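# Load a white part from the tote into the mould nest

## Task

Pick one white plastic part out of the blue tote and place it, narrow end pointing down and pressed fully home, into the empty nest of the mould on the rotary table that is closest to the arms. The tote must stay upright in its original spot with the remaining parts still inside. Finish with both grippers released, so neither arm is in contact with any movable object.

## Robot and tools

Robot: two arms, left_arm and right_arm, each ending in a parallel gripper with a wrist camera. Fixed cameras: cam_head_left, cam_head_right, cam_high and cam_low. The wrist cameras are cam_left_wrist and cam_right_wrist. All images are 896x504.

Frame: everything uses the scene frame. Its origin sits at table-top height, halfway between the nominal arm bases. +x points out over the table, +z points up, and left_arm is on the +y side. The arm names do not tell you which side of an image an arm appears on. The calibrated bases are left_arm at (+0.028, +0.316, +0.033) m and right_arm at (-0.025, -0.372, +0.036) m, both nearly unrotated. In gripper axes, the fingers extend along +z and open and close along y. end_effector_position is the point between the finger pads, just behind the tips.

Row layout: one row is a single flat list of 14 numbers covering both arms, left_arm first. The order is dx, dy, dz, rx, ry, rz, opening for left_arm, then the same seven for right_arm. Send all 14 even if only one arm should move. The first six numbers per arm are offsets, not poses. They are measured from that arm's Hand target as it stood when the action or move began, along scene axes. The rotation turns about the Hand target's position. rx, ry, rz form one rotation vector. Scale: 1.0 equals 0.6 m of translation or 180 degrees of rotation, and every value lies in [-1, 1]. A translation longer than 1.0 gets shortened. Opening is absolute, not an offset: +1 is fully open (pads about 87 mm apart), +0.5 about 69 mm, 0 about 43 mm, -0.5 about 18 mm, -1 closed. Six zeros for an arm re-request its current Hand target. A 0 in the opening slot is a real command, so repeat the present opening to keep a gripper as it is.

execute_actions(actions, cameras): actions is a list of actions, and each action is a table of up to 15 rows. Each row is one control step of 1/30 s. A shorter table repeats its last row until 15 steps have run. Every row in an action counts from that action's starting Hand target, so sending the same offset again moves the arm further. An empty list returns state and, by default, all images. cameras takes a list of names, ["all"], or []. An unknown name invalidates the call.

move(target, speed, blend, opening_speed, blocking, cameras): drives straight paths toward target. target is one 14-number row or a list of up to 15 rows. Every row counts from the same starting Hand targets, not from the previous row. speed is the top path speed in m/s, from 0.002 to 2.9, default 0.25. Rotation is capped at twice that in rad/s. You can give one number, or one per target. blend is in metres and rounds corners between listed targets; 0 means stop at each one. opening_speed is the rate of change on the -1 to +1 scale per second, 0.2 or more. blocking=false returns after about 0.5 s while the move keeps running. Moves last at least 0.5 s and are cut off at 10 s. They do not avoid obstacles or the other arm. Grippers lag the path and can overshoot, more so when fast or near full reach. Avoid routing a path close to an arm's own base, since that can flip its shoulder posture. The result adds a move: line. done means at rest within 10 mm and 2 degrees. Other endings are off_target, moving, held and fault. limits=paced means the commanded pose was clipped; limits=held means a check held back steps. done does not prove contact or lack of it.

wait(seconds, cameras): 0 to 10 s, holding the last commands; a running move continues. stop(cameras): brakes a running move. zoom_image(camera, region): region is [x0, y0, x1, y1] in pixels from the top-left corner, at most 504 by 504, and works only on the newest images. finished_scene(scene): pass the current scene number (1 to 3). It is irreversible, and nothing else may be called after it in the same reply.

Results: end_effector_position (m) and end_effector_quat_wxyz appear per arm. They can be off by a few cm, more at long reach. Hand target is the last commanded pose after clipping, and the next offsets count from it. Tool commands shows the current opening commands. grip_measured is on the opening scale; Joint positions show the gripper on a 0 (closed) to 1 (open) scale. Also reported: joint velocities ('within noise' when still), joint torques, and motor temperatures.

Behaviour to expect: per step, commanded orientation is clipped to within 40 degrees of the measured one. Friction and gravity can leave the gripper short, low or tilted. Small moves may not happen or may drift, so check pose after moves and correct tilt. If the gripper rests short, send the remaining distance as a new offset. An arm stopped by contact keeps pushing until you command it back past its gripper.

Gripping: note grip_measured at first contact and command about 0.04 below it for a firm hold. Command less below it for a lighter grip. Fast closing can squeeze very hard.

Avoid: arms or grippers touching each other, or one gripper closing on the other's fingers. Keep wrist-camera cables off objects, fixtures and the table; cable contact counts as the hand touching. Do not drop parts, release them while moving, or strike fixtures hard. Do not knock the tote over or let anything leave the table. Avoid long heavy holds or pushing into unreachable poses. A MOTOR HOT line appears at 75 °C, a fault folds the arm at 90 °C, and at 100 °C it goes limp. Loose objects may occasionally get nudged by something else.

Each tool is called by a JSON object that holds its "fn" and its "kwargs".

## Session

{"fn": "execute_actions", "kwargs": {"actions": []}}

Scene clock: 0.00 s.
left_arm: end_effector_position=(+0.4068, +0.2545, +0.1821) grip_measured=+1.000 end_effector_quat_wxyz=(+0.468, -0.072, +0.881, -0.016) | right_arm: end_effector_position=(+0.2236, -0.2900, +0.0598) grip_measured=+0.985 end_effector_quat_wxyz=(+0.543, +0.087, +0.835, +0.014)
Joint positions: left_arm=[-0.226 1.326 0.907 -0.196 -0.235 -0.279 1] | right_arm=[0.717 1.043 0.067 0.417 0.689 0.509 0.993]
Joint velocities: within noise
Joint torques (N m): no reading
Motor temperatures (°C): left_arm=[30 35 38 29 27 29 29] | right_arm=[31 41 36 30 27 28 31]
Heat: left arm: 38 °C; right arm: 41 °C.
Hand target: left_arm +0.4084, +0.2542, +0.1875; +0.474, -0.073, +0.877, -0.018 | right_arm +0.2269, -0.2875, +0.0649; +0.549, +0.090, +0.831, +0.019
Tool commands: left_gripper/opening=+1.0 right_gripper/opening=+1.0

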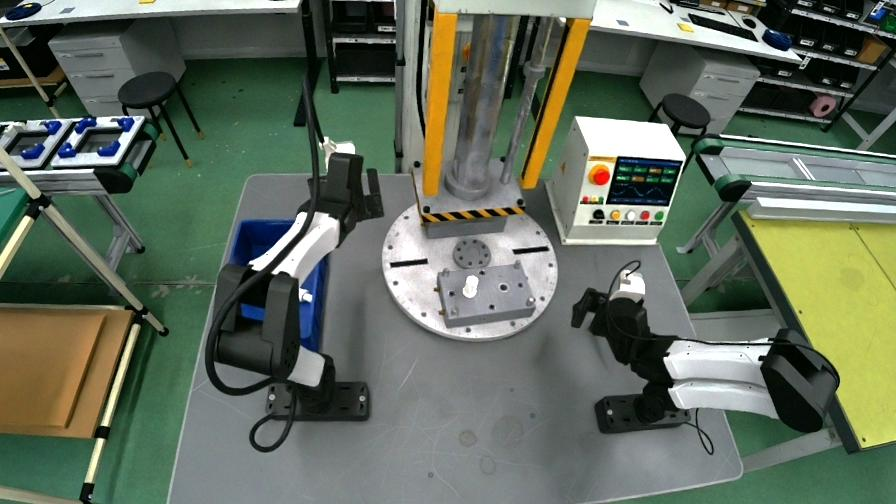

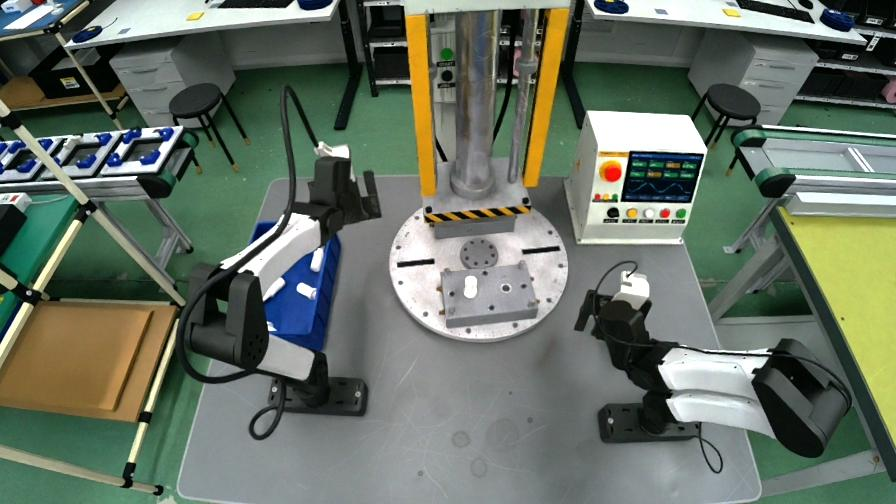

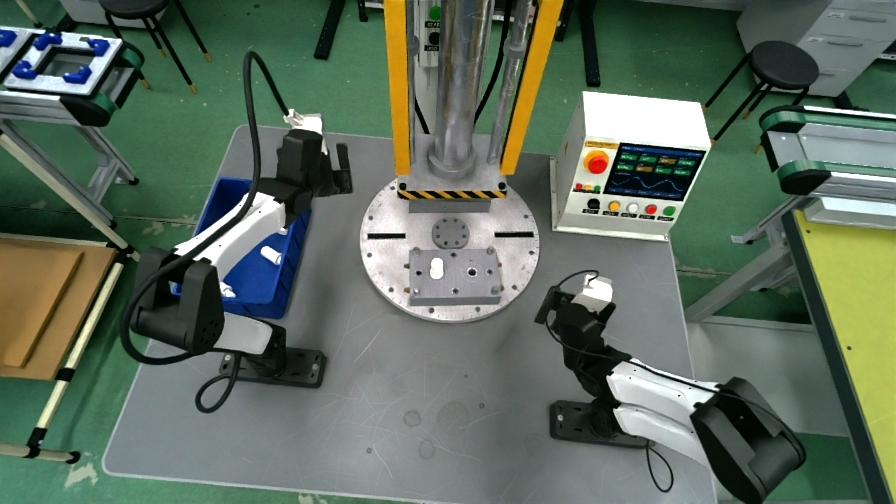

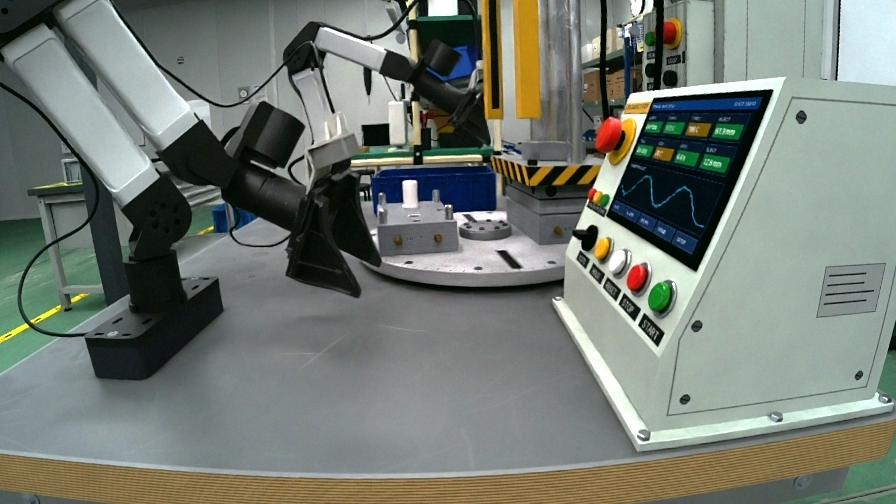

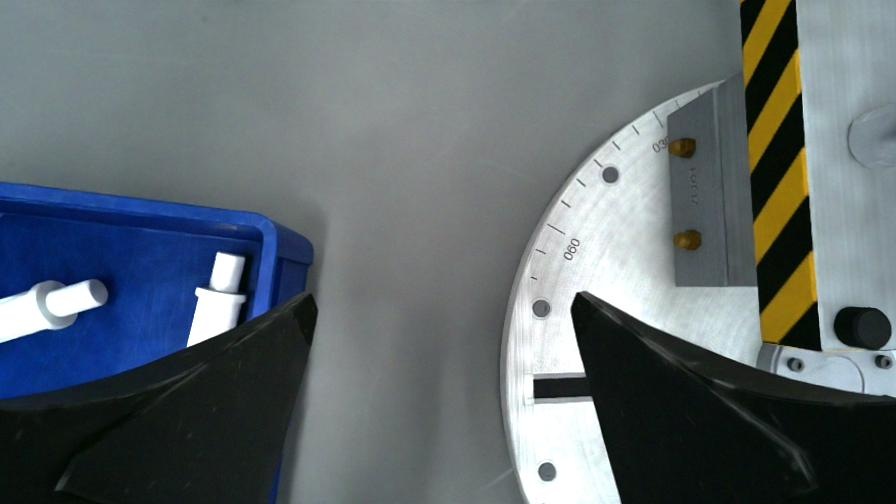

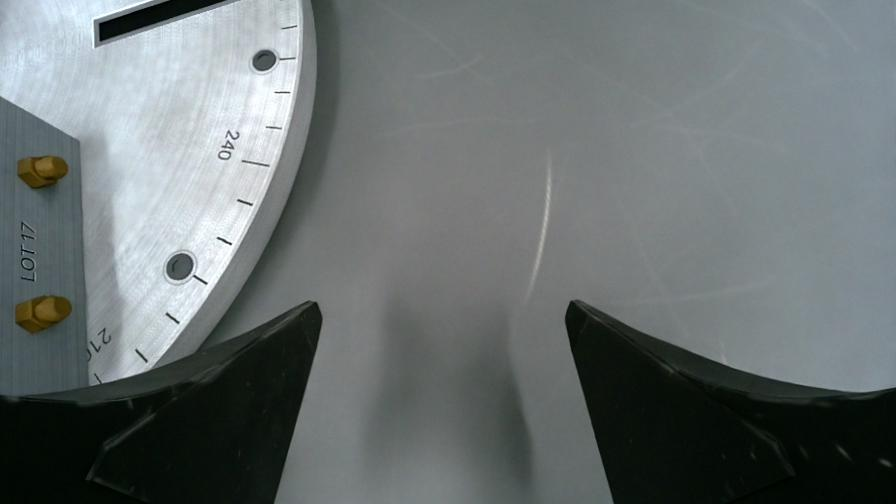

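{"fn": "zoom_image", "kwargs": {"camera": "cam_high", "region": [340, 160, 560, 340]}}

{"fn": "zoom_image", "kwargs": {"camera": "cam_head_right", "region": [380, 220, 580, 350]}}

{"fn": "zoom_image", "kwargs": {"camera": "cam_low", "region": [320, 120, 600, 310]}}

{"fn": "zoom_image", "kwargs": {"camera": "cam_left_wrist", "region": [0, 170, 330, 400]}}

{"fn": "zoom_image", "kwargs": {"camera": "cam_high", "region": [140, 160, 340, 340]}}

Scaled by 2.291 from the camera's 896x504 image, which has a finer 1280x720 frame.

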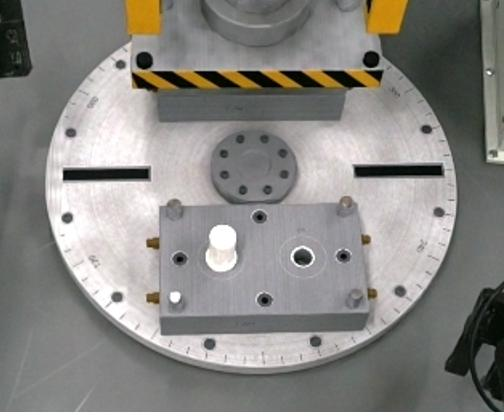

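Scaled by 2.520 from the camera's 896x504 image, which has a finer 1280x720 frame.

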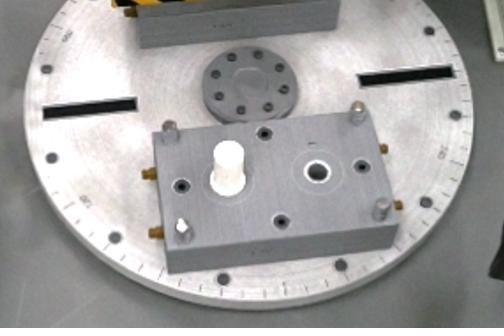

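Scaled by 1.800 from the camera's 896x504 image, which has a finer 1280x720 frame.

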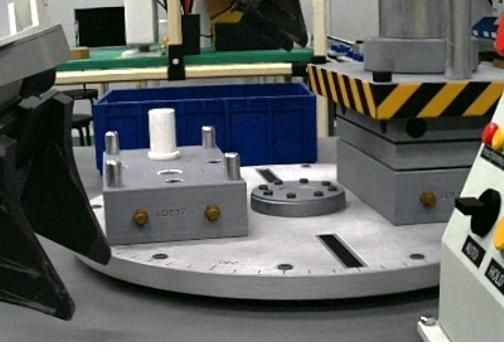

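Scaled by 1.527 from the camera's 896x504 image, which has a finer 1280x720 frame.

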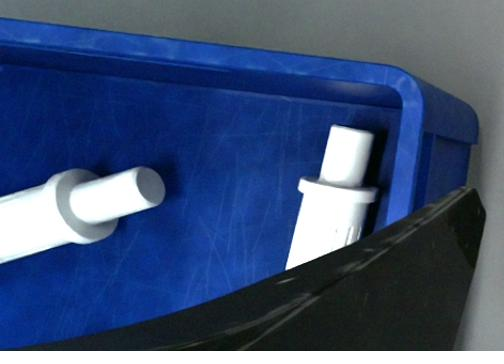

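Scaled by 2.520 from the camera's 896x504 image, which has a finer 1280x720 frame.

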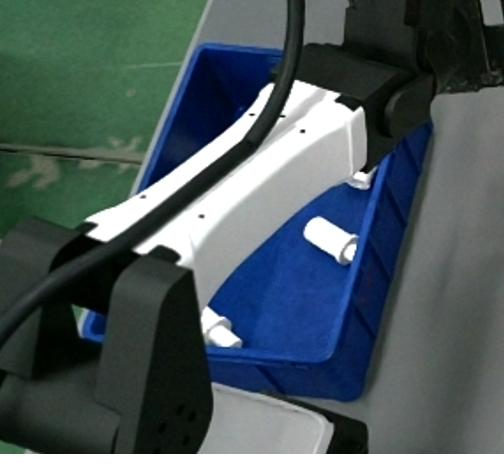

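{"fn": "move", "kwargs": {"target": [[0,0,0.2,0.032,0.005,-0.036,1,0,0,0,0,0,0,1],[-0.231,0.31,0.221,0.032,0.005,-0.036,1,0,0,0,0,0,0,1]], "blend": 0.03, "cameras": ["all"]}}

Scene clock: 98.47 s.
left_arm: end_effector_position=(+0.2688, +0.4390, +0.3135) grip_measured=+1.000 end_effector_quat_wxyz=(+0.463, -0.006, +0.886, -0.001) | right_arm: end_effector_position=(+0.2236, -0.2900, +0.0598) grip_measured=+0.985 end_effector_quat_wxyz=(+0.543, +0.087, +0.835, +0.014)
Joint positions: left_arm=[0.805 1.088 1.343 -1.033 0.622 0.512 1] | right_arm=[0.717 1.043 0.067 0.417 0.689 0.509 0.993]
Joint torques (N m): left_arm=[1.29 -1.35 9.89 1.33 0.53 0.11] | right_arm=[-0.23 -1.37 6.35 1.94 0.26 0.01]
Motor temperatures (°C): left_arm=[30 37 44 34 27 29 28] | right_arm=[31 40 42 35 27 28 31]
Heat: left arm: 44 °C; right arm: 42 °C.
Hand target: left_arm +0.2699, +0.4402, +0.3201; +0.468, +0.001, +0.884, +0.000 | right_arm +0.2269, -0.2875, +0.0649; +0.549, +0.090, +0.831, +0.019
Off the commanded pose: left_arm 0.007 m, 1 deg | right_arm 0.007 m, 1 deg.
move: done
camera_calibration:
cam_left_wrist: T_world_to_cam=[[0.00635336, -0.999841, 0.0166891, 0.428613], [-0.996519, -0.0077179, -0.0830137, 0.319035], [0.0831293, -0.0161036, -0.996409, 0.435613], [0, 0, 0, 1]] pos_world=[0.278989, 0.438022, 0.45338]

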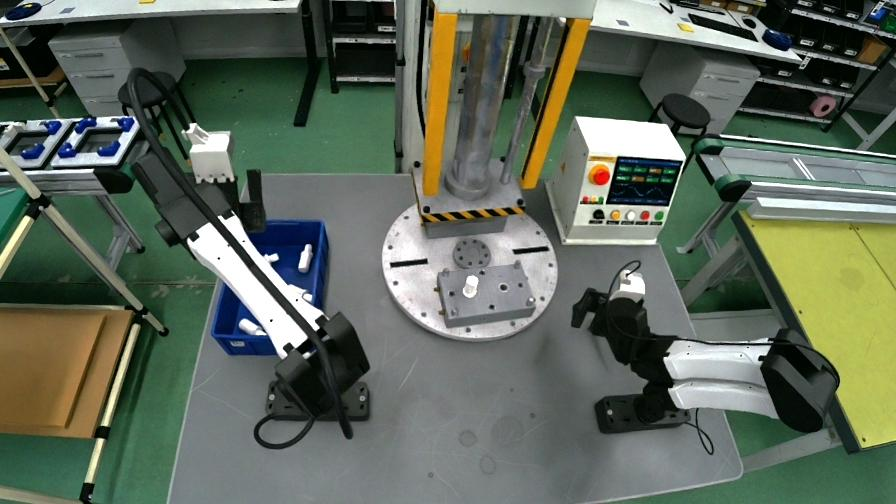

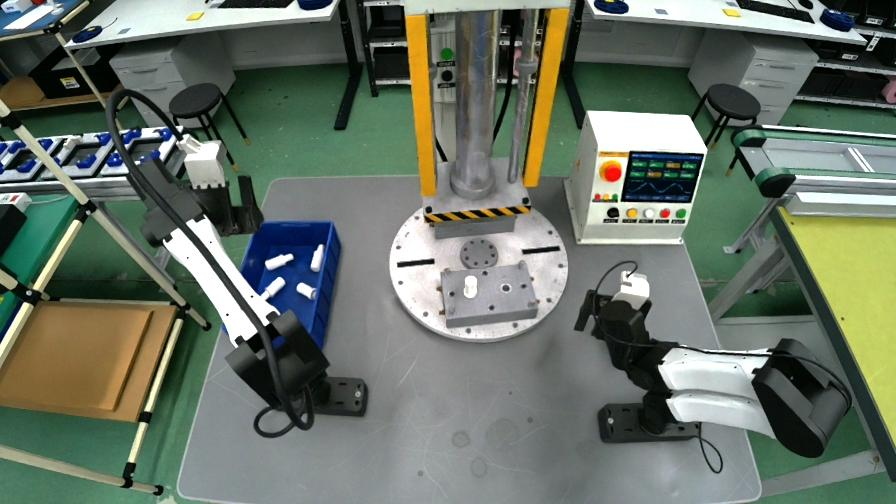

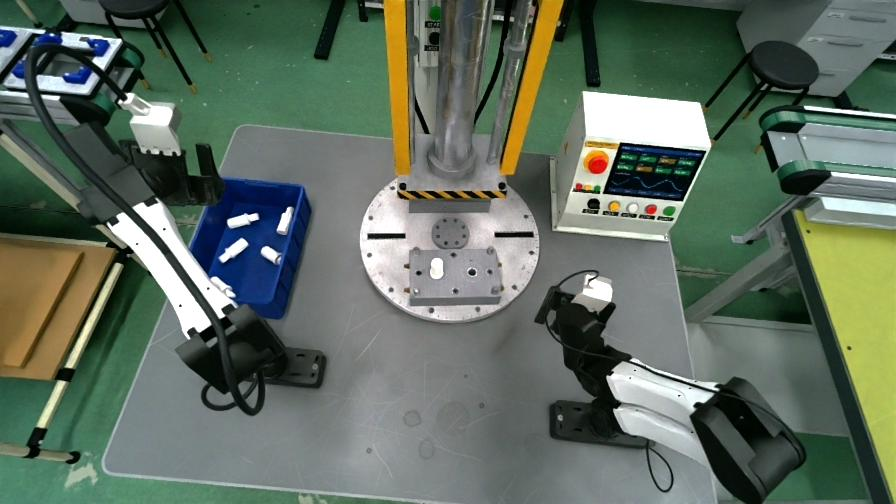

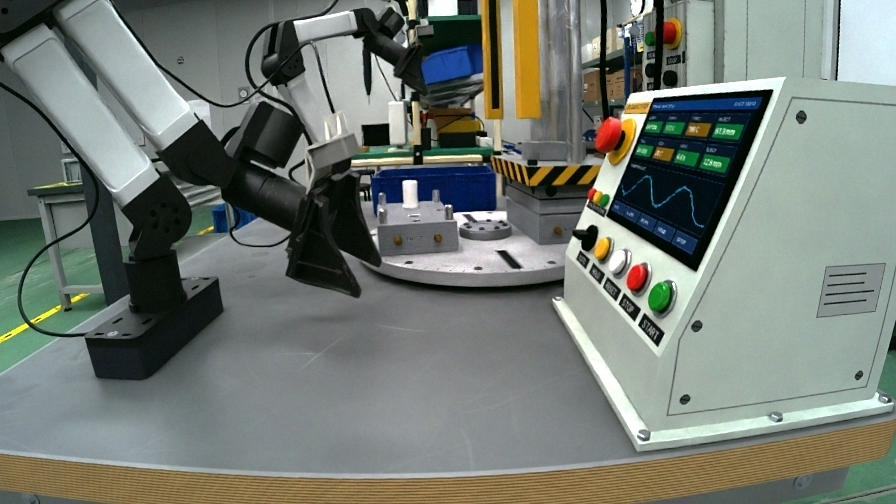

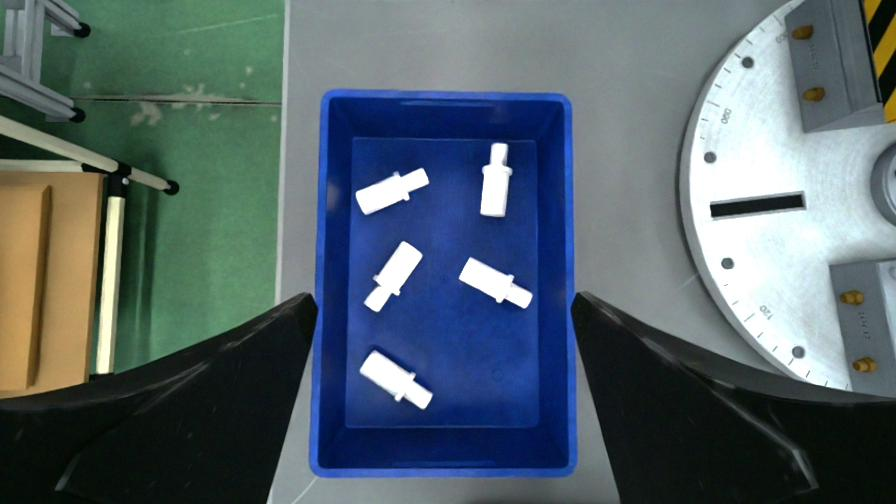

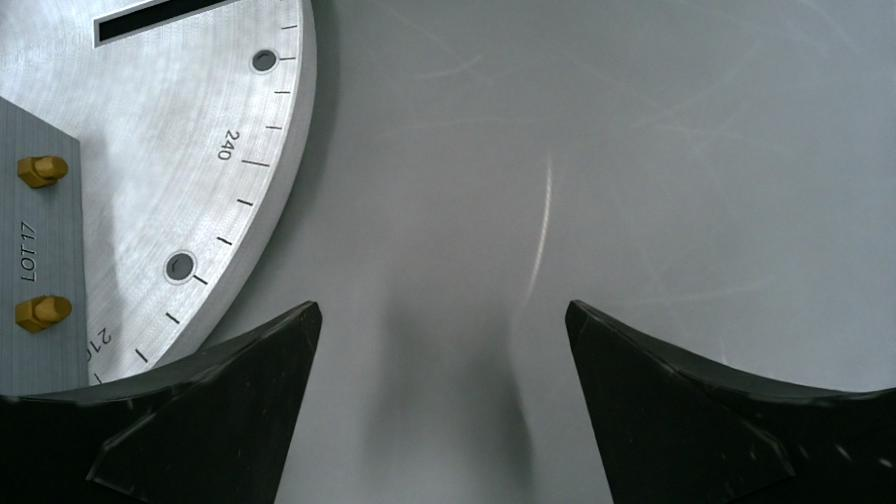

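{"fn": "zoom_image", "kwargs": {"camera": "cam_left_wrist", "region": [310, 80, 580, 280]}}

{"fn": "zoom_image", "kwargs": {"camera": "cam_left_wrist", "region": [310, 230, 580, 480]}}

Scaled by 1.867 from the camera's 896x504 image, which has a finer 1280x720 frame.

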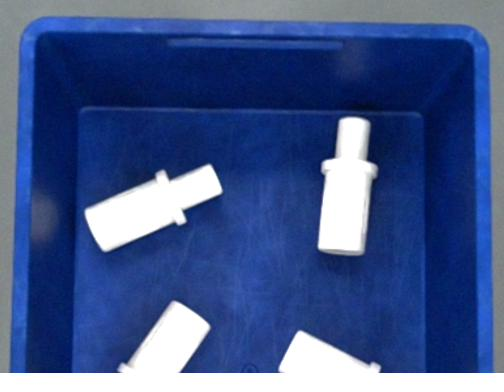

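Scaled by 1.867 from the camera's 896x504 image, which has a finer 1280x720 frame.

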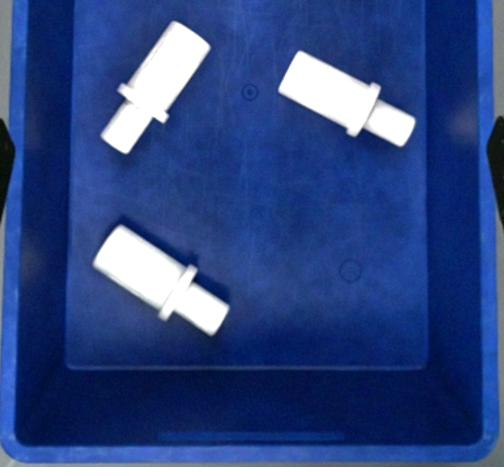

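{"fn": "zoom_image", "kwargs": {"camera": "cam_low", "region": [220, 80, 400, 310]}}

{"fn": "zoom_image", "kwargs": {"camera": "cam_high", "region": [60, 60, 330, 340]}}

{"fn": "zoom_image", "kwargs": {"camera": "cam_head_right", "region": [100, 80, 380, 360]}}

{"fn": "zoom_image", "kwargs": {"camera": "cam_head_right", "region": [540, 240, 760, 460]}}

Scaled by 2.191 from the camera's 896x504 image, which has a finer 1280x720 frame.

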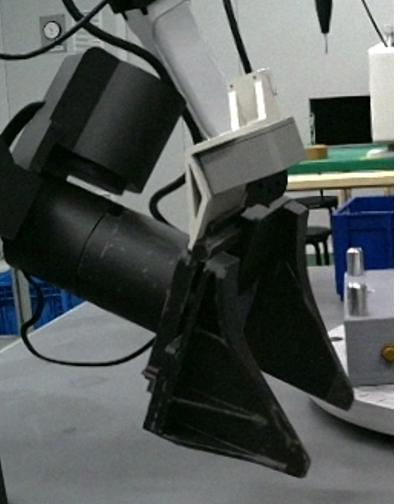

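Scaled by 1.800 from the camera's 896x504 image, which has a finer 1280x720 frame.

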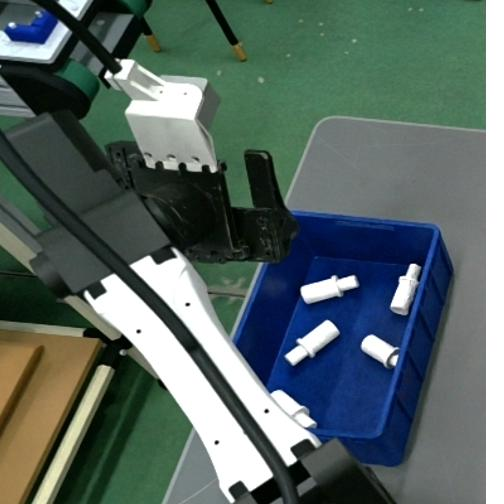

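Scaled by 1.800 from the camera's 896x504 image, which has a finer 1280x720 frame.

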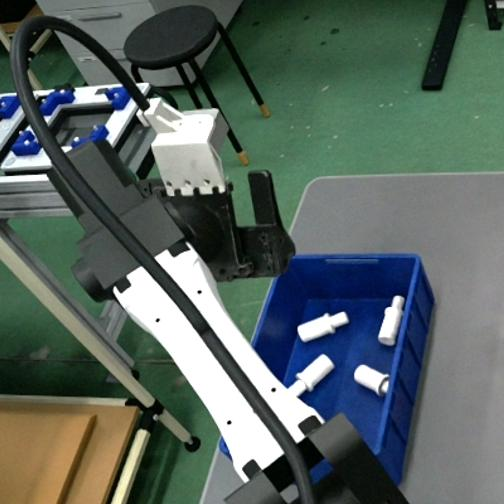

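Scaled by 2.291 from the camera's 896x504 image, which has a finer 1280x720 frame.

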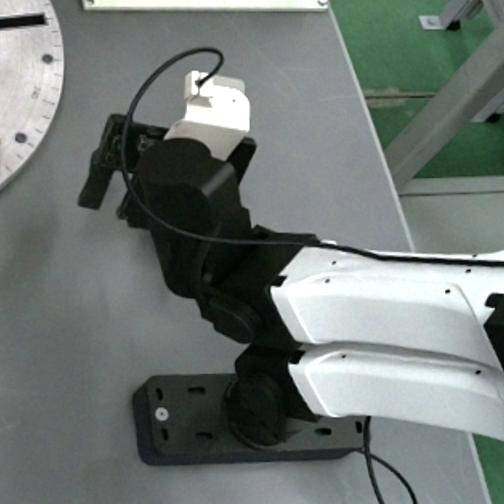

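{"fn": "move", "kwargs": {"target": [[0.217,-0.317,0,0,0,0,1,0,0,0,0,0,0,1],[0.15,-0.6,-0.033,-0.0176,-0.0656,-0.082,1,0,0,0,0,0,0,1],[-0.083,-0.767,-0.1,-0.0352,-0.1313,-0.1641,1,0,0,0,0,0,0,1]], "blend": 0.05, "cameras": ["cam_left_wrist","cam_high","cam_head_right","cam_low"]}}

Scene clock: 252.03 s.
left_arm: end_effector_position=(+0.2195, -0.0191, +0.2671) grip_measured=+1.000 end_effector_quat_wxyz=(+0.620, +0.198, +0.739, -0.175) | right_arm: end_effector_position=(+0.2236, -0.2900, +0.0598) grip_measured=+0.985 end_effector_quat_wxyz=(+0.543, +0.087, +0.835, +0.014)
Joint positions: left_arm=[-1.362 1.24 0.844 0.141 -0.822 -0.201 1] | right_arm=[0.717 1.043 0.067 0.417 0.689 0.509 0.993]
Joint torques (N m): left_arm=[0.31 -2.73 7.17 1.88 -0.19 0.07] | right_arm=[-0.29 -1.4 6.3 1.91 0.3 -0.03]
Heat: left arm: 48 °C; right arm: 43 °C.
Hand target: left_arm +0.2200, -0.0200, +0.2601; +0.621, +0.199, +0.739, -0.166 | right_arm +0.2269, -0.2875, +0.0649; +0.549, +0.090, +0.831, +0.019
Off the commanded pose: left_arm 0.007 m, 1 deg | right_arm 0.007 m, 1 deg.
move: done
camera_calibration:
cam_left_wrist: T_world_to_cam=[[-0.51473, -0.857097, 0.0209234, 0.0876626], [-0.749962, 0.438296, -0.495432, 0.327075], [0.415463, -0.270706, -0.868395, 0.274144], [0, 0, 0, 1]] pos_world=[0.17652, 0.00599206, 0.398275]
Images, in order (width x height): cam_head_right 896x504, cam_high 896x504, cam_low 896x504, cam_left_wrist 896x504.

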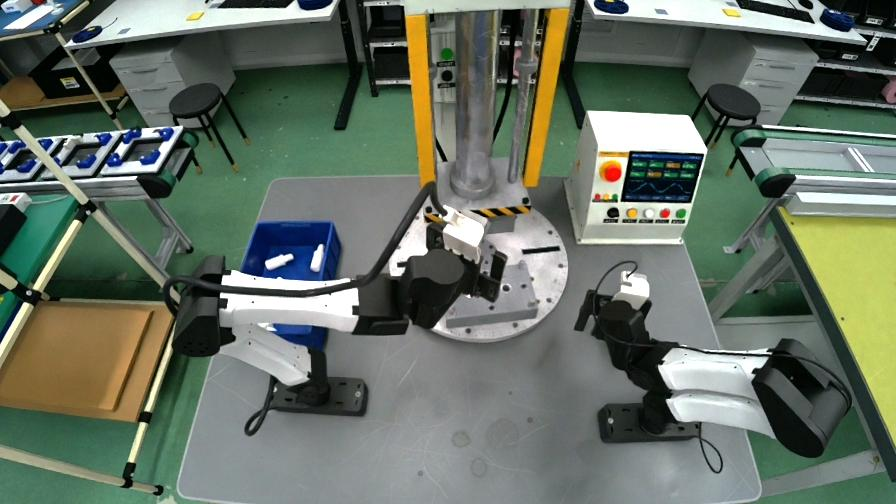

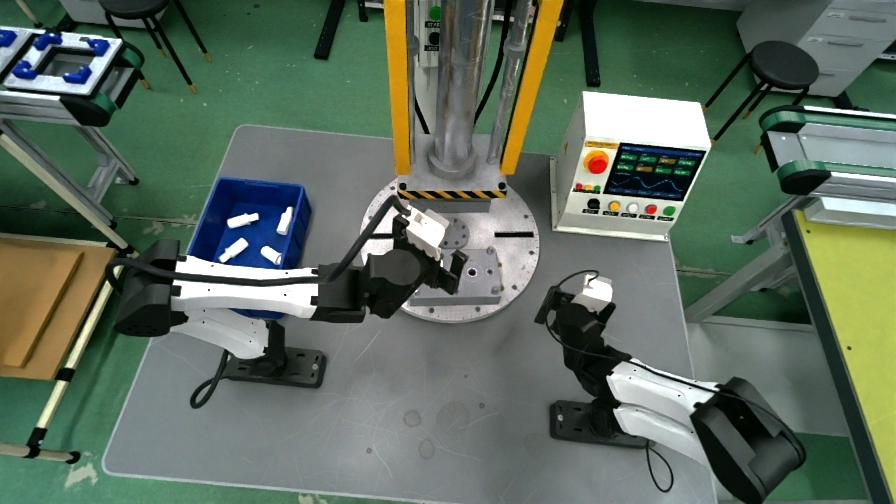

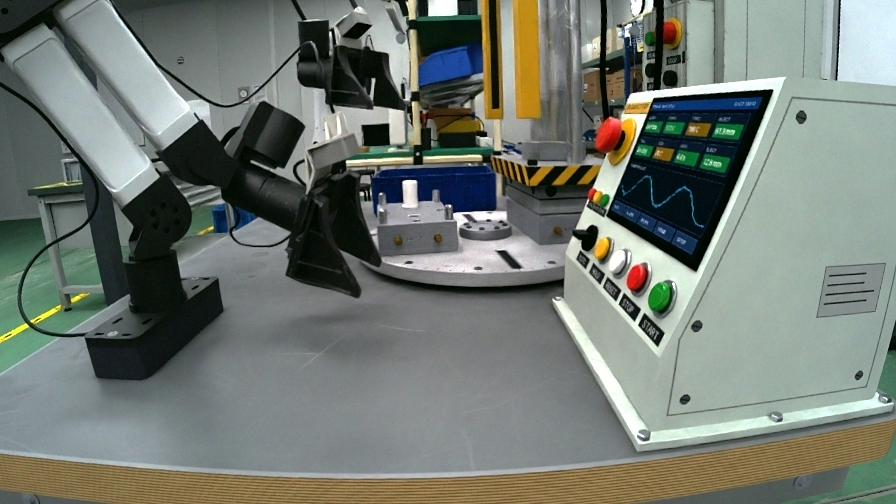

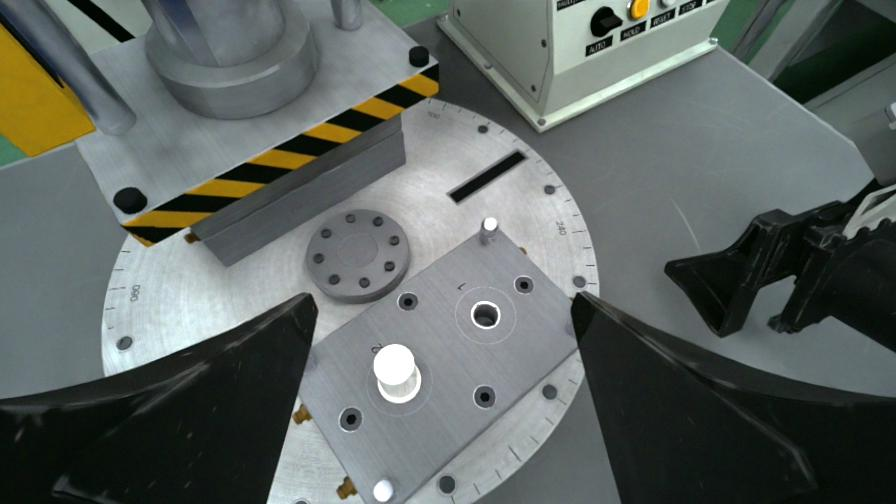

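{"fn": "move", "kwargs": {"target": [0.05,-0.1,-0.1,-0.0278,-0.0481,0,1,0,0,0,0,0,0,1], "speed": 0.15, "cameras": ["cam_left_wrist","cam_high","cam_head_right","cam_low"]}}

Scene clock: 267.37 s.
left_arm: end_effector_position=(+0.2470, -0.0818, +0.2084) grip_measured=+1.000 end_effector_quat_wxyz=(+0.684, +0.180, +0.681, -0.190) | right_arm: end_effector_position=(+0.2236, -0.2900, +0.0598) grip_measured=+0.985 end_effector_quat_wxyz=(+0.543, +0.087, +0.835, +0.014)
Joint positions: left_arm=[-1.342 1.676 0.746 0.94 -0.824 -0.004 1] | right_arm=[0.717 1.043 0.067 0.417 0.689 0.509 0.993]
Joint torques (N m): left_arm=[1.31 -5.01 5.96 1.8 0.12 0.05] | right_arm=[-0.27 -1.37 6.3 1.89 0.29 0]
Heat: left arm: 47 °C; right arm: 44 °C.
Hand target: left_arm +0.2499, -0.0801, +0.2001; +0.683, +0.184, +0.682, -0.183 | right_arm +0.2269, -0.2875, +0.0649; +0.549, +0.090, +0.831, +0.019
Off the commanded pose: left_arm 0.009 m, 1 deg | right_arm 0.007 m, 1 deg.
move: done
camera_calibration:
cam_left_wrist: T_world_to_cam=[[-0.511844, -0.858886, 0.0181642, 0.0491054], [-0.664509, 0.38243, -0.642009, 0.350986], [0.544466, -0.340679, -0.766482, 0.135917], [0, 0, 0, 1]] pos_world=[0.184365, -0.0457474, 0.328622]
Images, in order (width x height): cam_head_right 896x504, cam_high 896x504, cam_low 896x504, cam_left_wrist 896x504.

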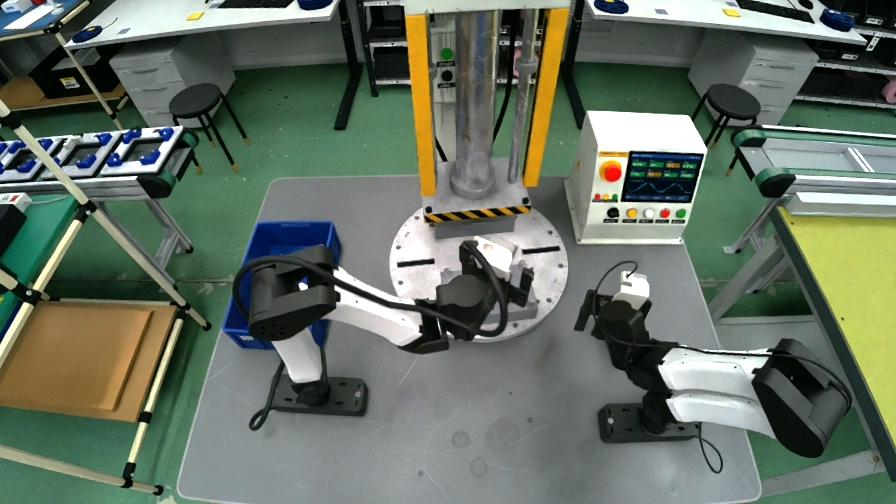

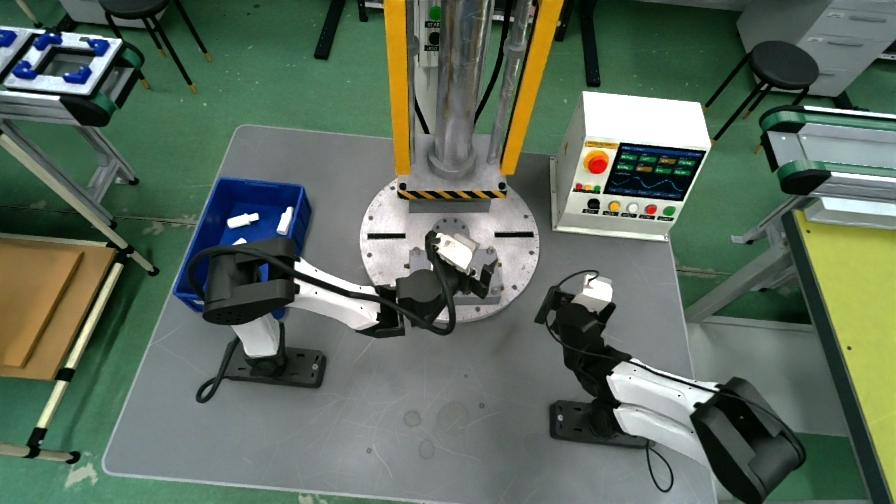

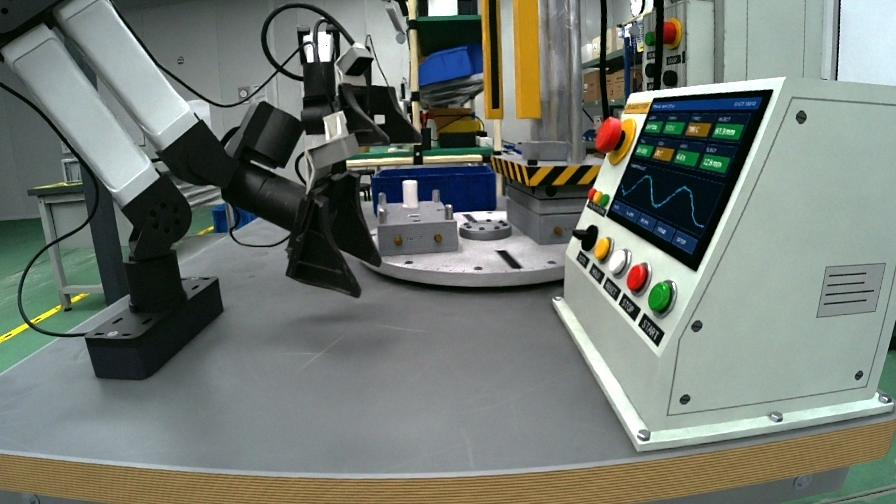

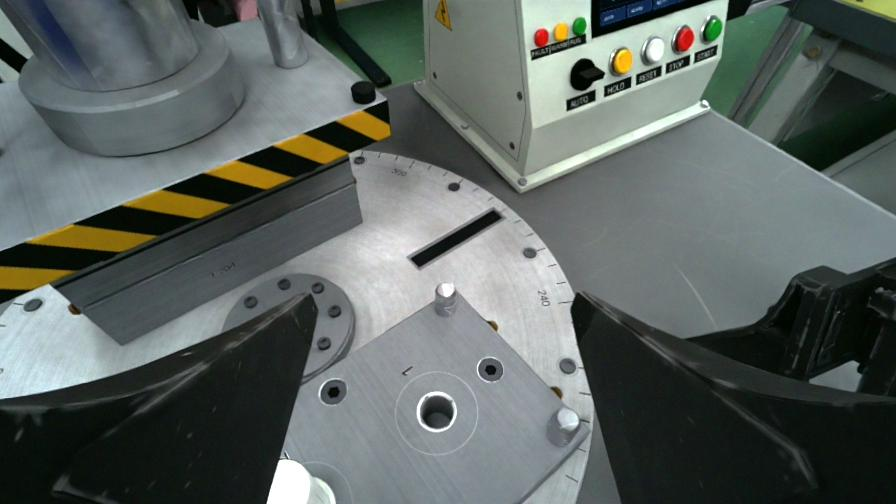

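{"fn": "move", "kwargs": {"target": [[0.183,0.267,0.167,0.047,0.1147,0.0837,1,0,0,0,0,0,0,1],[0.25,0.55,0.2,0.0493,0.1855,0.163,1,0,0,0,0,0,0,1],[0.083,0.917,0.167,0.1412,0.3034,0.0512,1,0,0,0,0,0,0,1]], "blend": 0.05, "cameras": ["cam_left_wrist","cam_high"]}}

Scene clock: 347.73 s.
left_arm: end_effector_position=(+0.2970, +0.4701, +0.2982) grip_measured=+1.000 end_effector_quat_wxyz=(+0.252, +0.161, +0.953, -0.038) | right_arm: end_effector_position=(+0.2236, -0.2900, +0.0598) grip_measured=+0.985 end_effector_quat_wxyz=(+0.543, +0.087, +0.835, +0.014)
Joint positions: left_arm=[0.664 1.651 1.964 -1.573 0.418 0.92 1] | right_arm=[0.717 1.043 0.067 0.417 0.689 0.509 0.993]
Joint torques (N m): left_arm=[0.83 -4.68 8.8 0.73 0.55 0.14] | right_arm=[-0.36 -1.42 6.39 1.93 0.23 0.01]
Heat: left arm: 45 °C; right arm: 44 °C.
Hand target: left_arm +0.2998, +0.4702, +0.3002; +0.254, +0.167, +0.952, -0.045 | right_arm +0.2269, -0.2875, +0.0649; +0.549, +0.090, +0.831, +0.019
Off the commanded pose: left_arm 0.004 m, 1 deg | right_arm 0.007 m, 1 deg.
joint sent to its limit (left arm) — joint 4 (wrist pitch), lower limit. The joint targets still meet the commanded pose.
move: done
camera_calibration:
cam_left_wrist: T_world_to_cam=[[-0.324571, -0.945861, 0.000568119, 0.537408], [-0.88347, 0.303375, 0.356994, 0.0350605], [-0.337839, 0.115368, -0.934106, 0.463186], [0, 0, 0, 1]] pos_world=[0.361884, 0.44424, 0.419843]
Images, in order (width x height): cam_high 896x504, cam_left_wrist 896x504.

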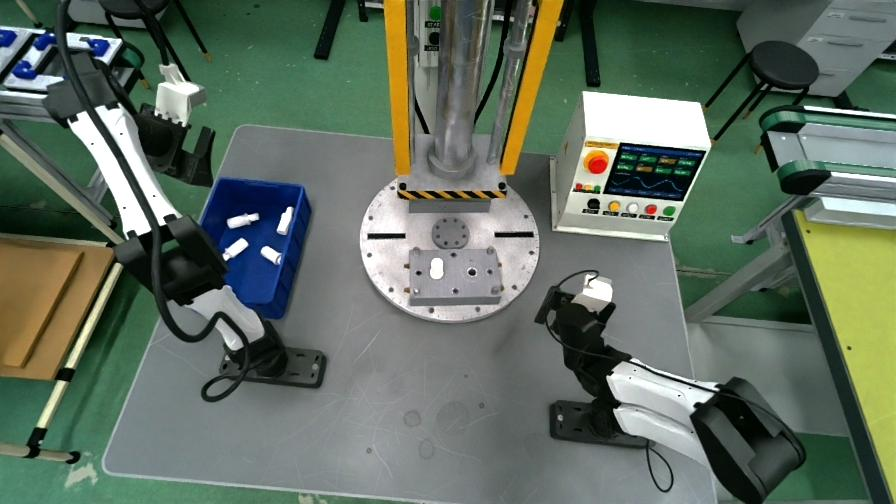

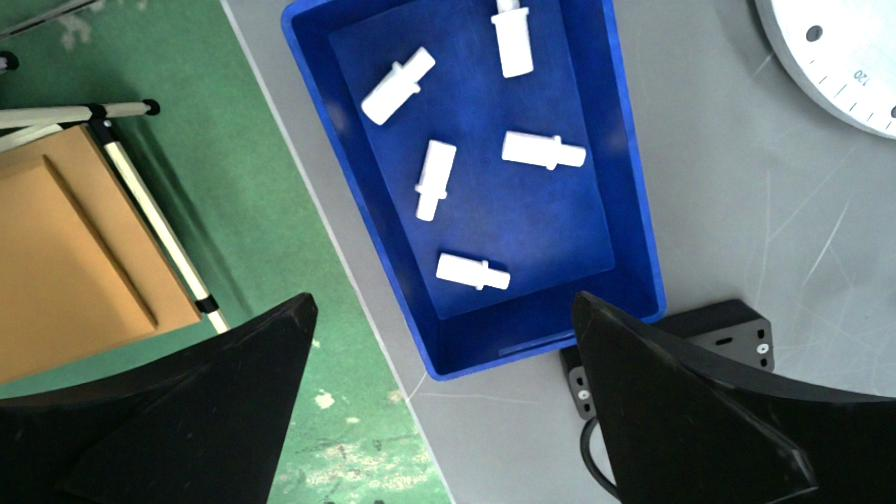

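{"fn": "move", "kwargs": {"target": [0.003,0.006,-0.25,0.1425,0.1411,-0.0502,0.1,0,0,0,0,0,0,1], "speed": 0.2, "cameras": ["cam_left_wrist","cam_high","cam_head_right"]}}

Scene clock: 419.23 s.
left_arm: end_effector_position=(+0.3005, +0.4734, +0.1558) grip_measured=+0.100 end_effector_quat_wxyz=(-0.001, +0.280, +0.954, +0.109) | right_arm: end_effector_position=(+0.2236, -0.2900, +0.0598) grip_measured=+0.985 end_effector_quat_wxyz=(+0.543, +0.087, +0.835, +0.014)
Joint positions: left_arm=[0.332 1.693 1.413 -1.166 -0.18 0.901 0.55] | right_arm=[0.717 1.043 0.067 0.417 0.689 0.509 0.993]
Joint velocities: left_arm=[within noise] | right_arm=[0.012 -0.002 -0.002 -0.095 -0.037 -0.154 0.019]
Joint torques (N m): left_arm=[0.29 -5.71 6.45 0.63 -0.03 -0.07] | right_arm=[-0.38 -1.36 6.34 1.94 0.26 0]
Heat: left arm: 48 °C; right arm: 44 °C.
Hand target: left_arm +0.3016, +0.4738, +0.1503; -0.007, +0.278, +0.954, +0.111 | right_arm +0.2269, -0.2875, +0.0649; +0.549, +0.090, +0.831, +0.019
Off the commanded pose: left_arm 0.006 m, 1 deg | right_arm 0.007 m, 1 deg.
move: done
camera_calibration:
cam_left_wrist: T_world_to_cam=[[-0.528849, -0.82467, -0.200596, 0.577179], [-0.582394, 0.180693, 0.79257, -0.0122728], [-0.617362, 0.535975, -0.575842, 0.160056], [0, 0, 0, 1]] pos_world=[0.396905, 0.392413, 0.217674]
Images, in order (width x height): cam_head_right 896x504, cam_high 896x504, cam_left_wrist 896x504.

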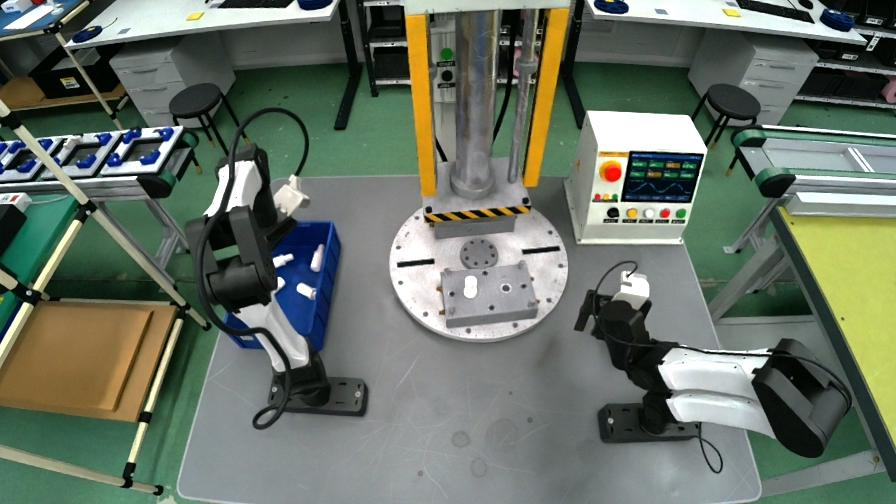

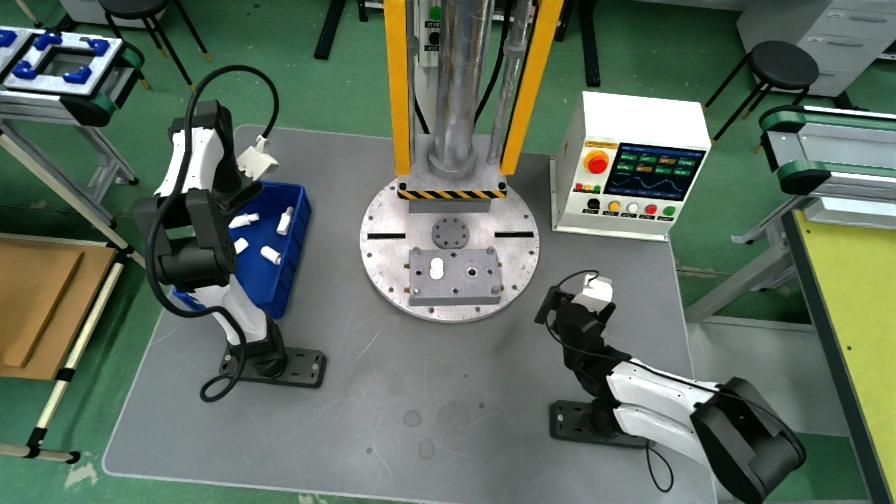

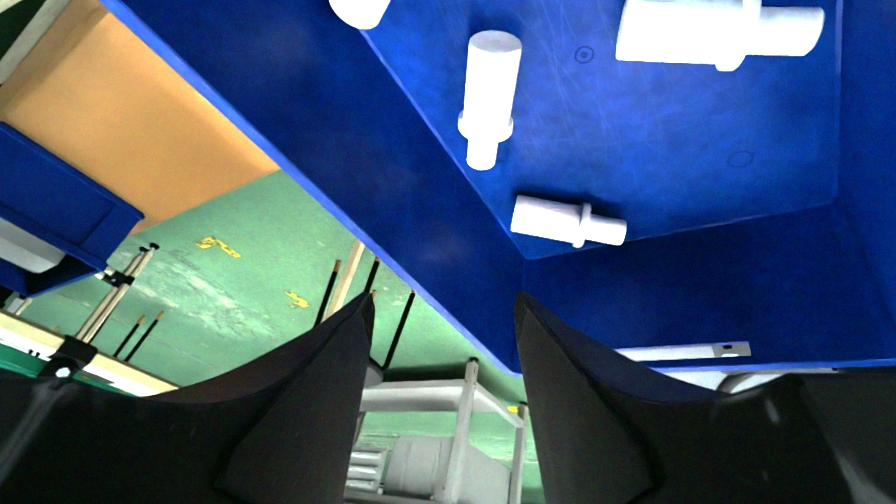

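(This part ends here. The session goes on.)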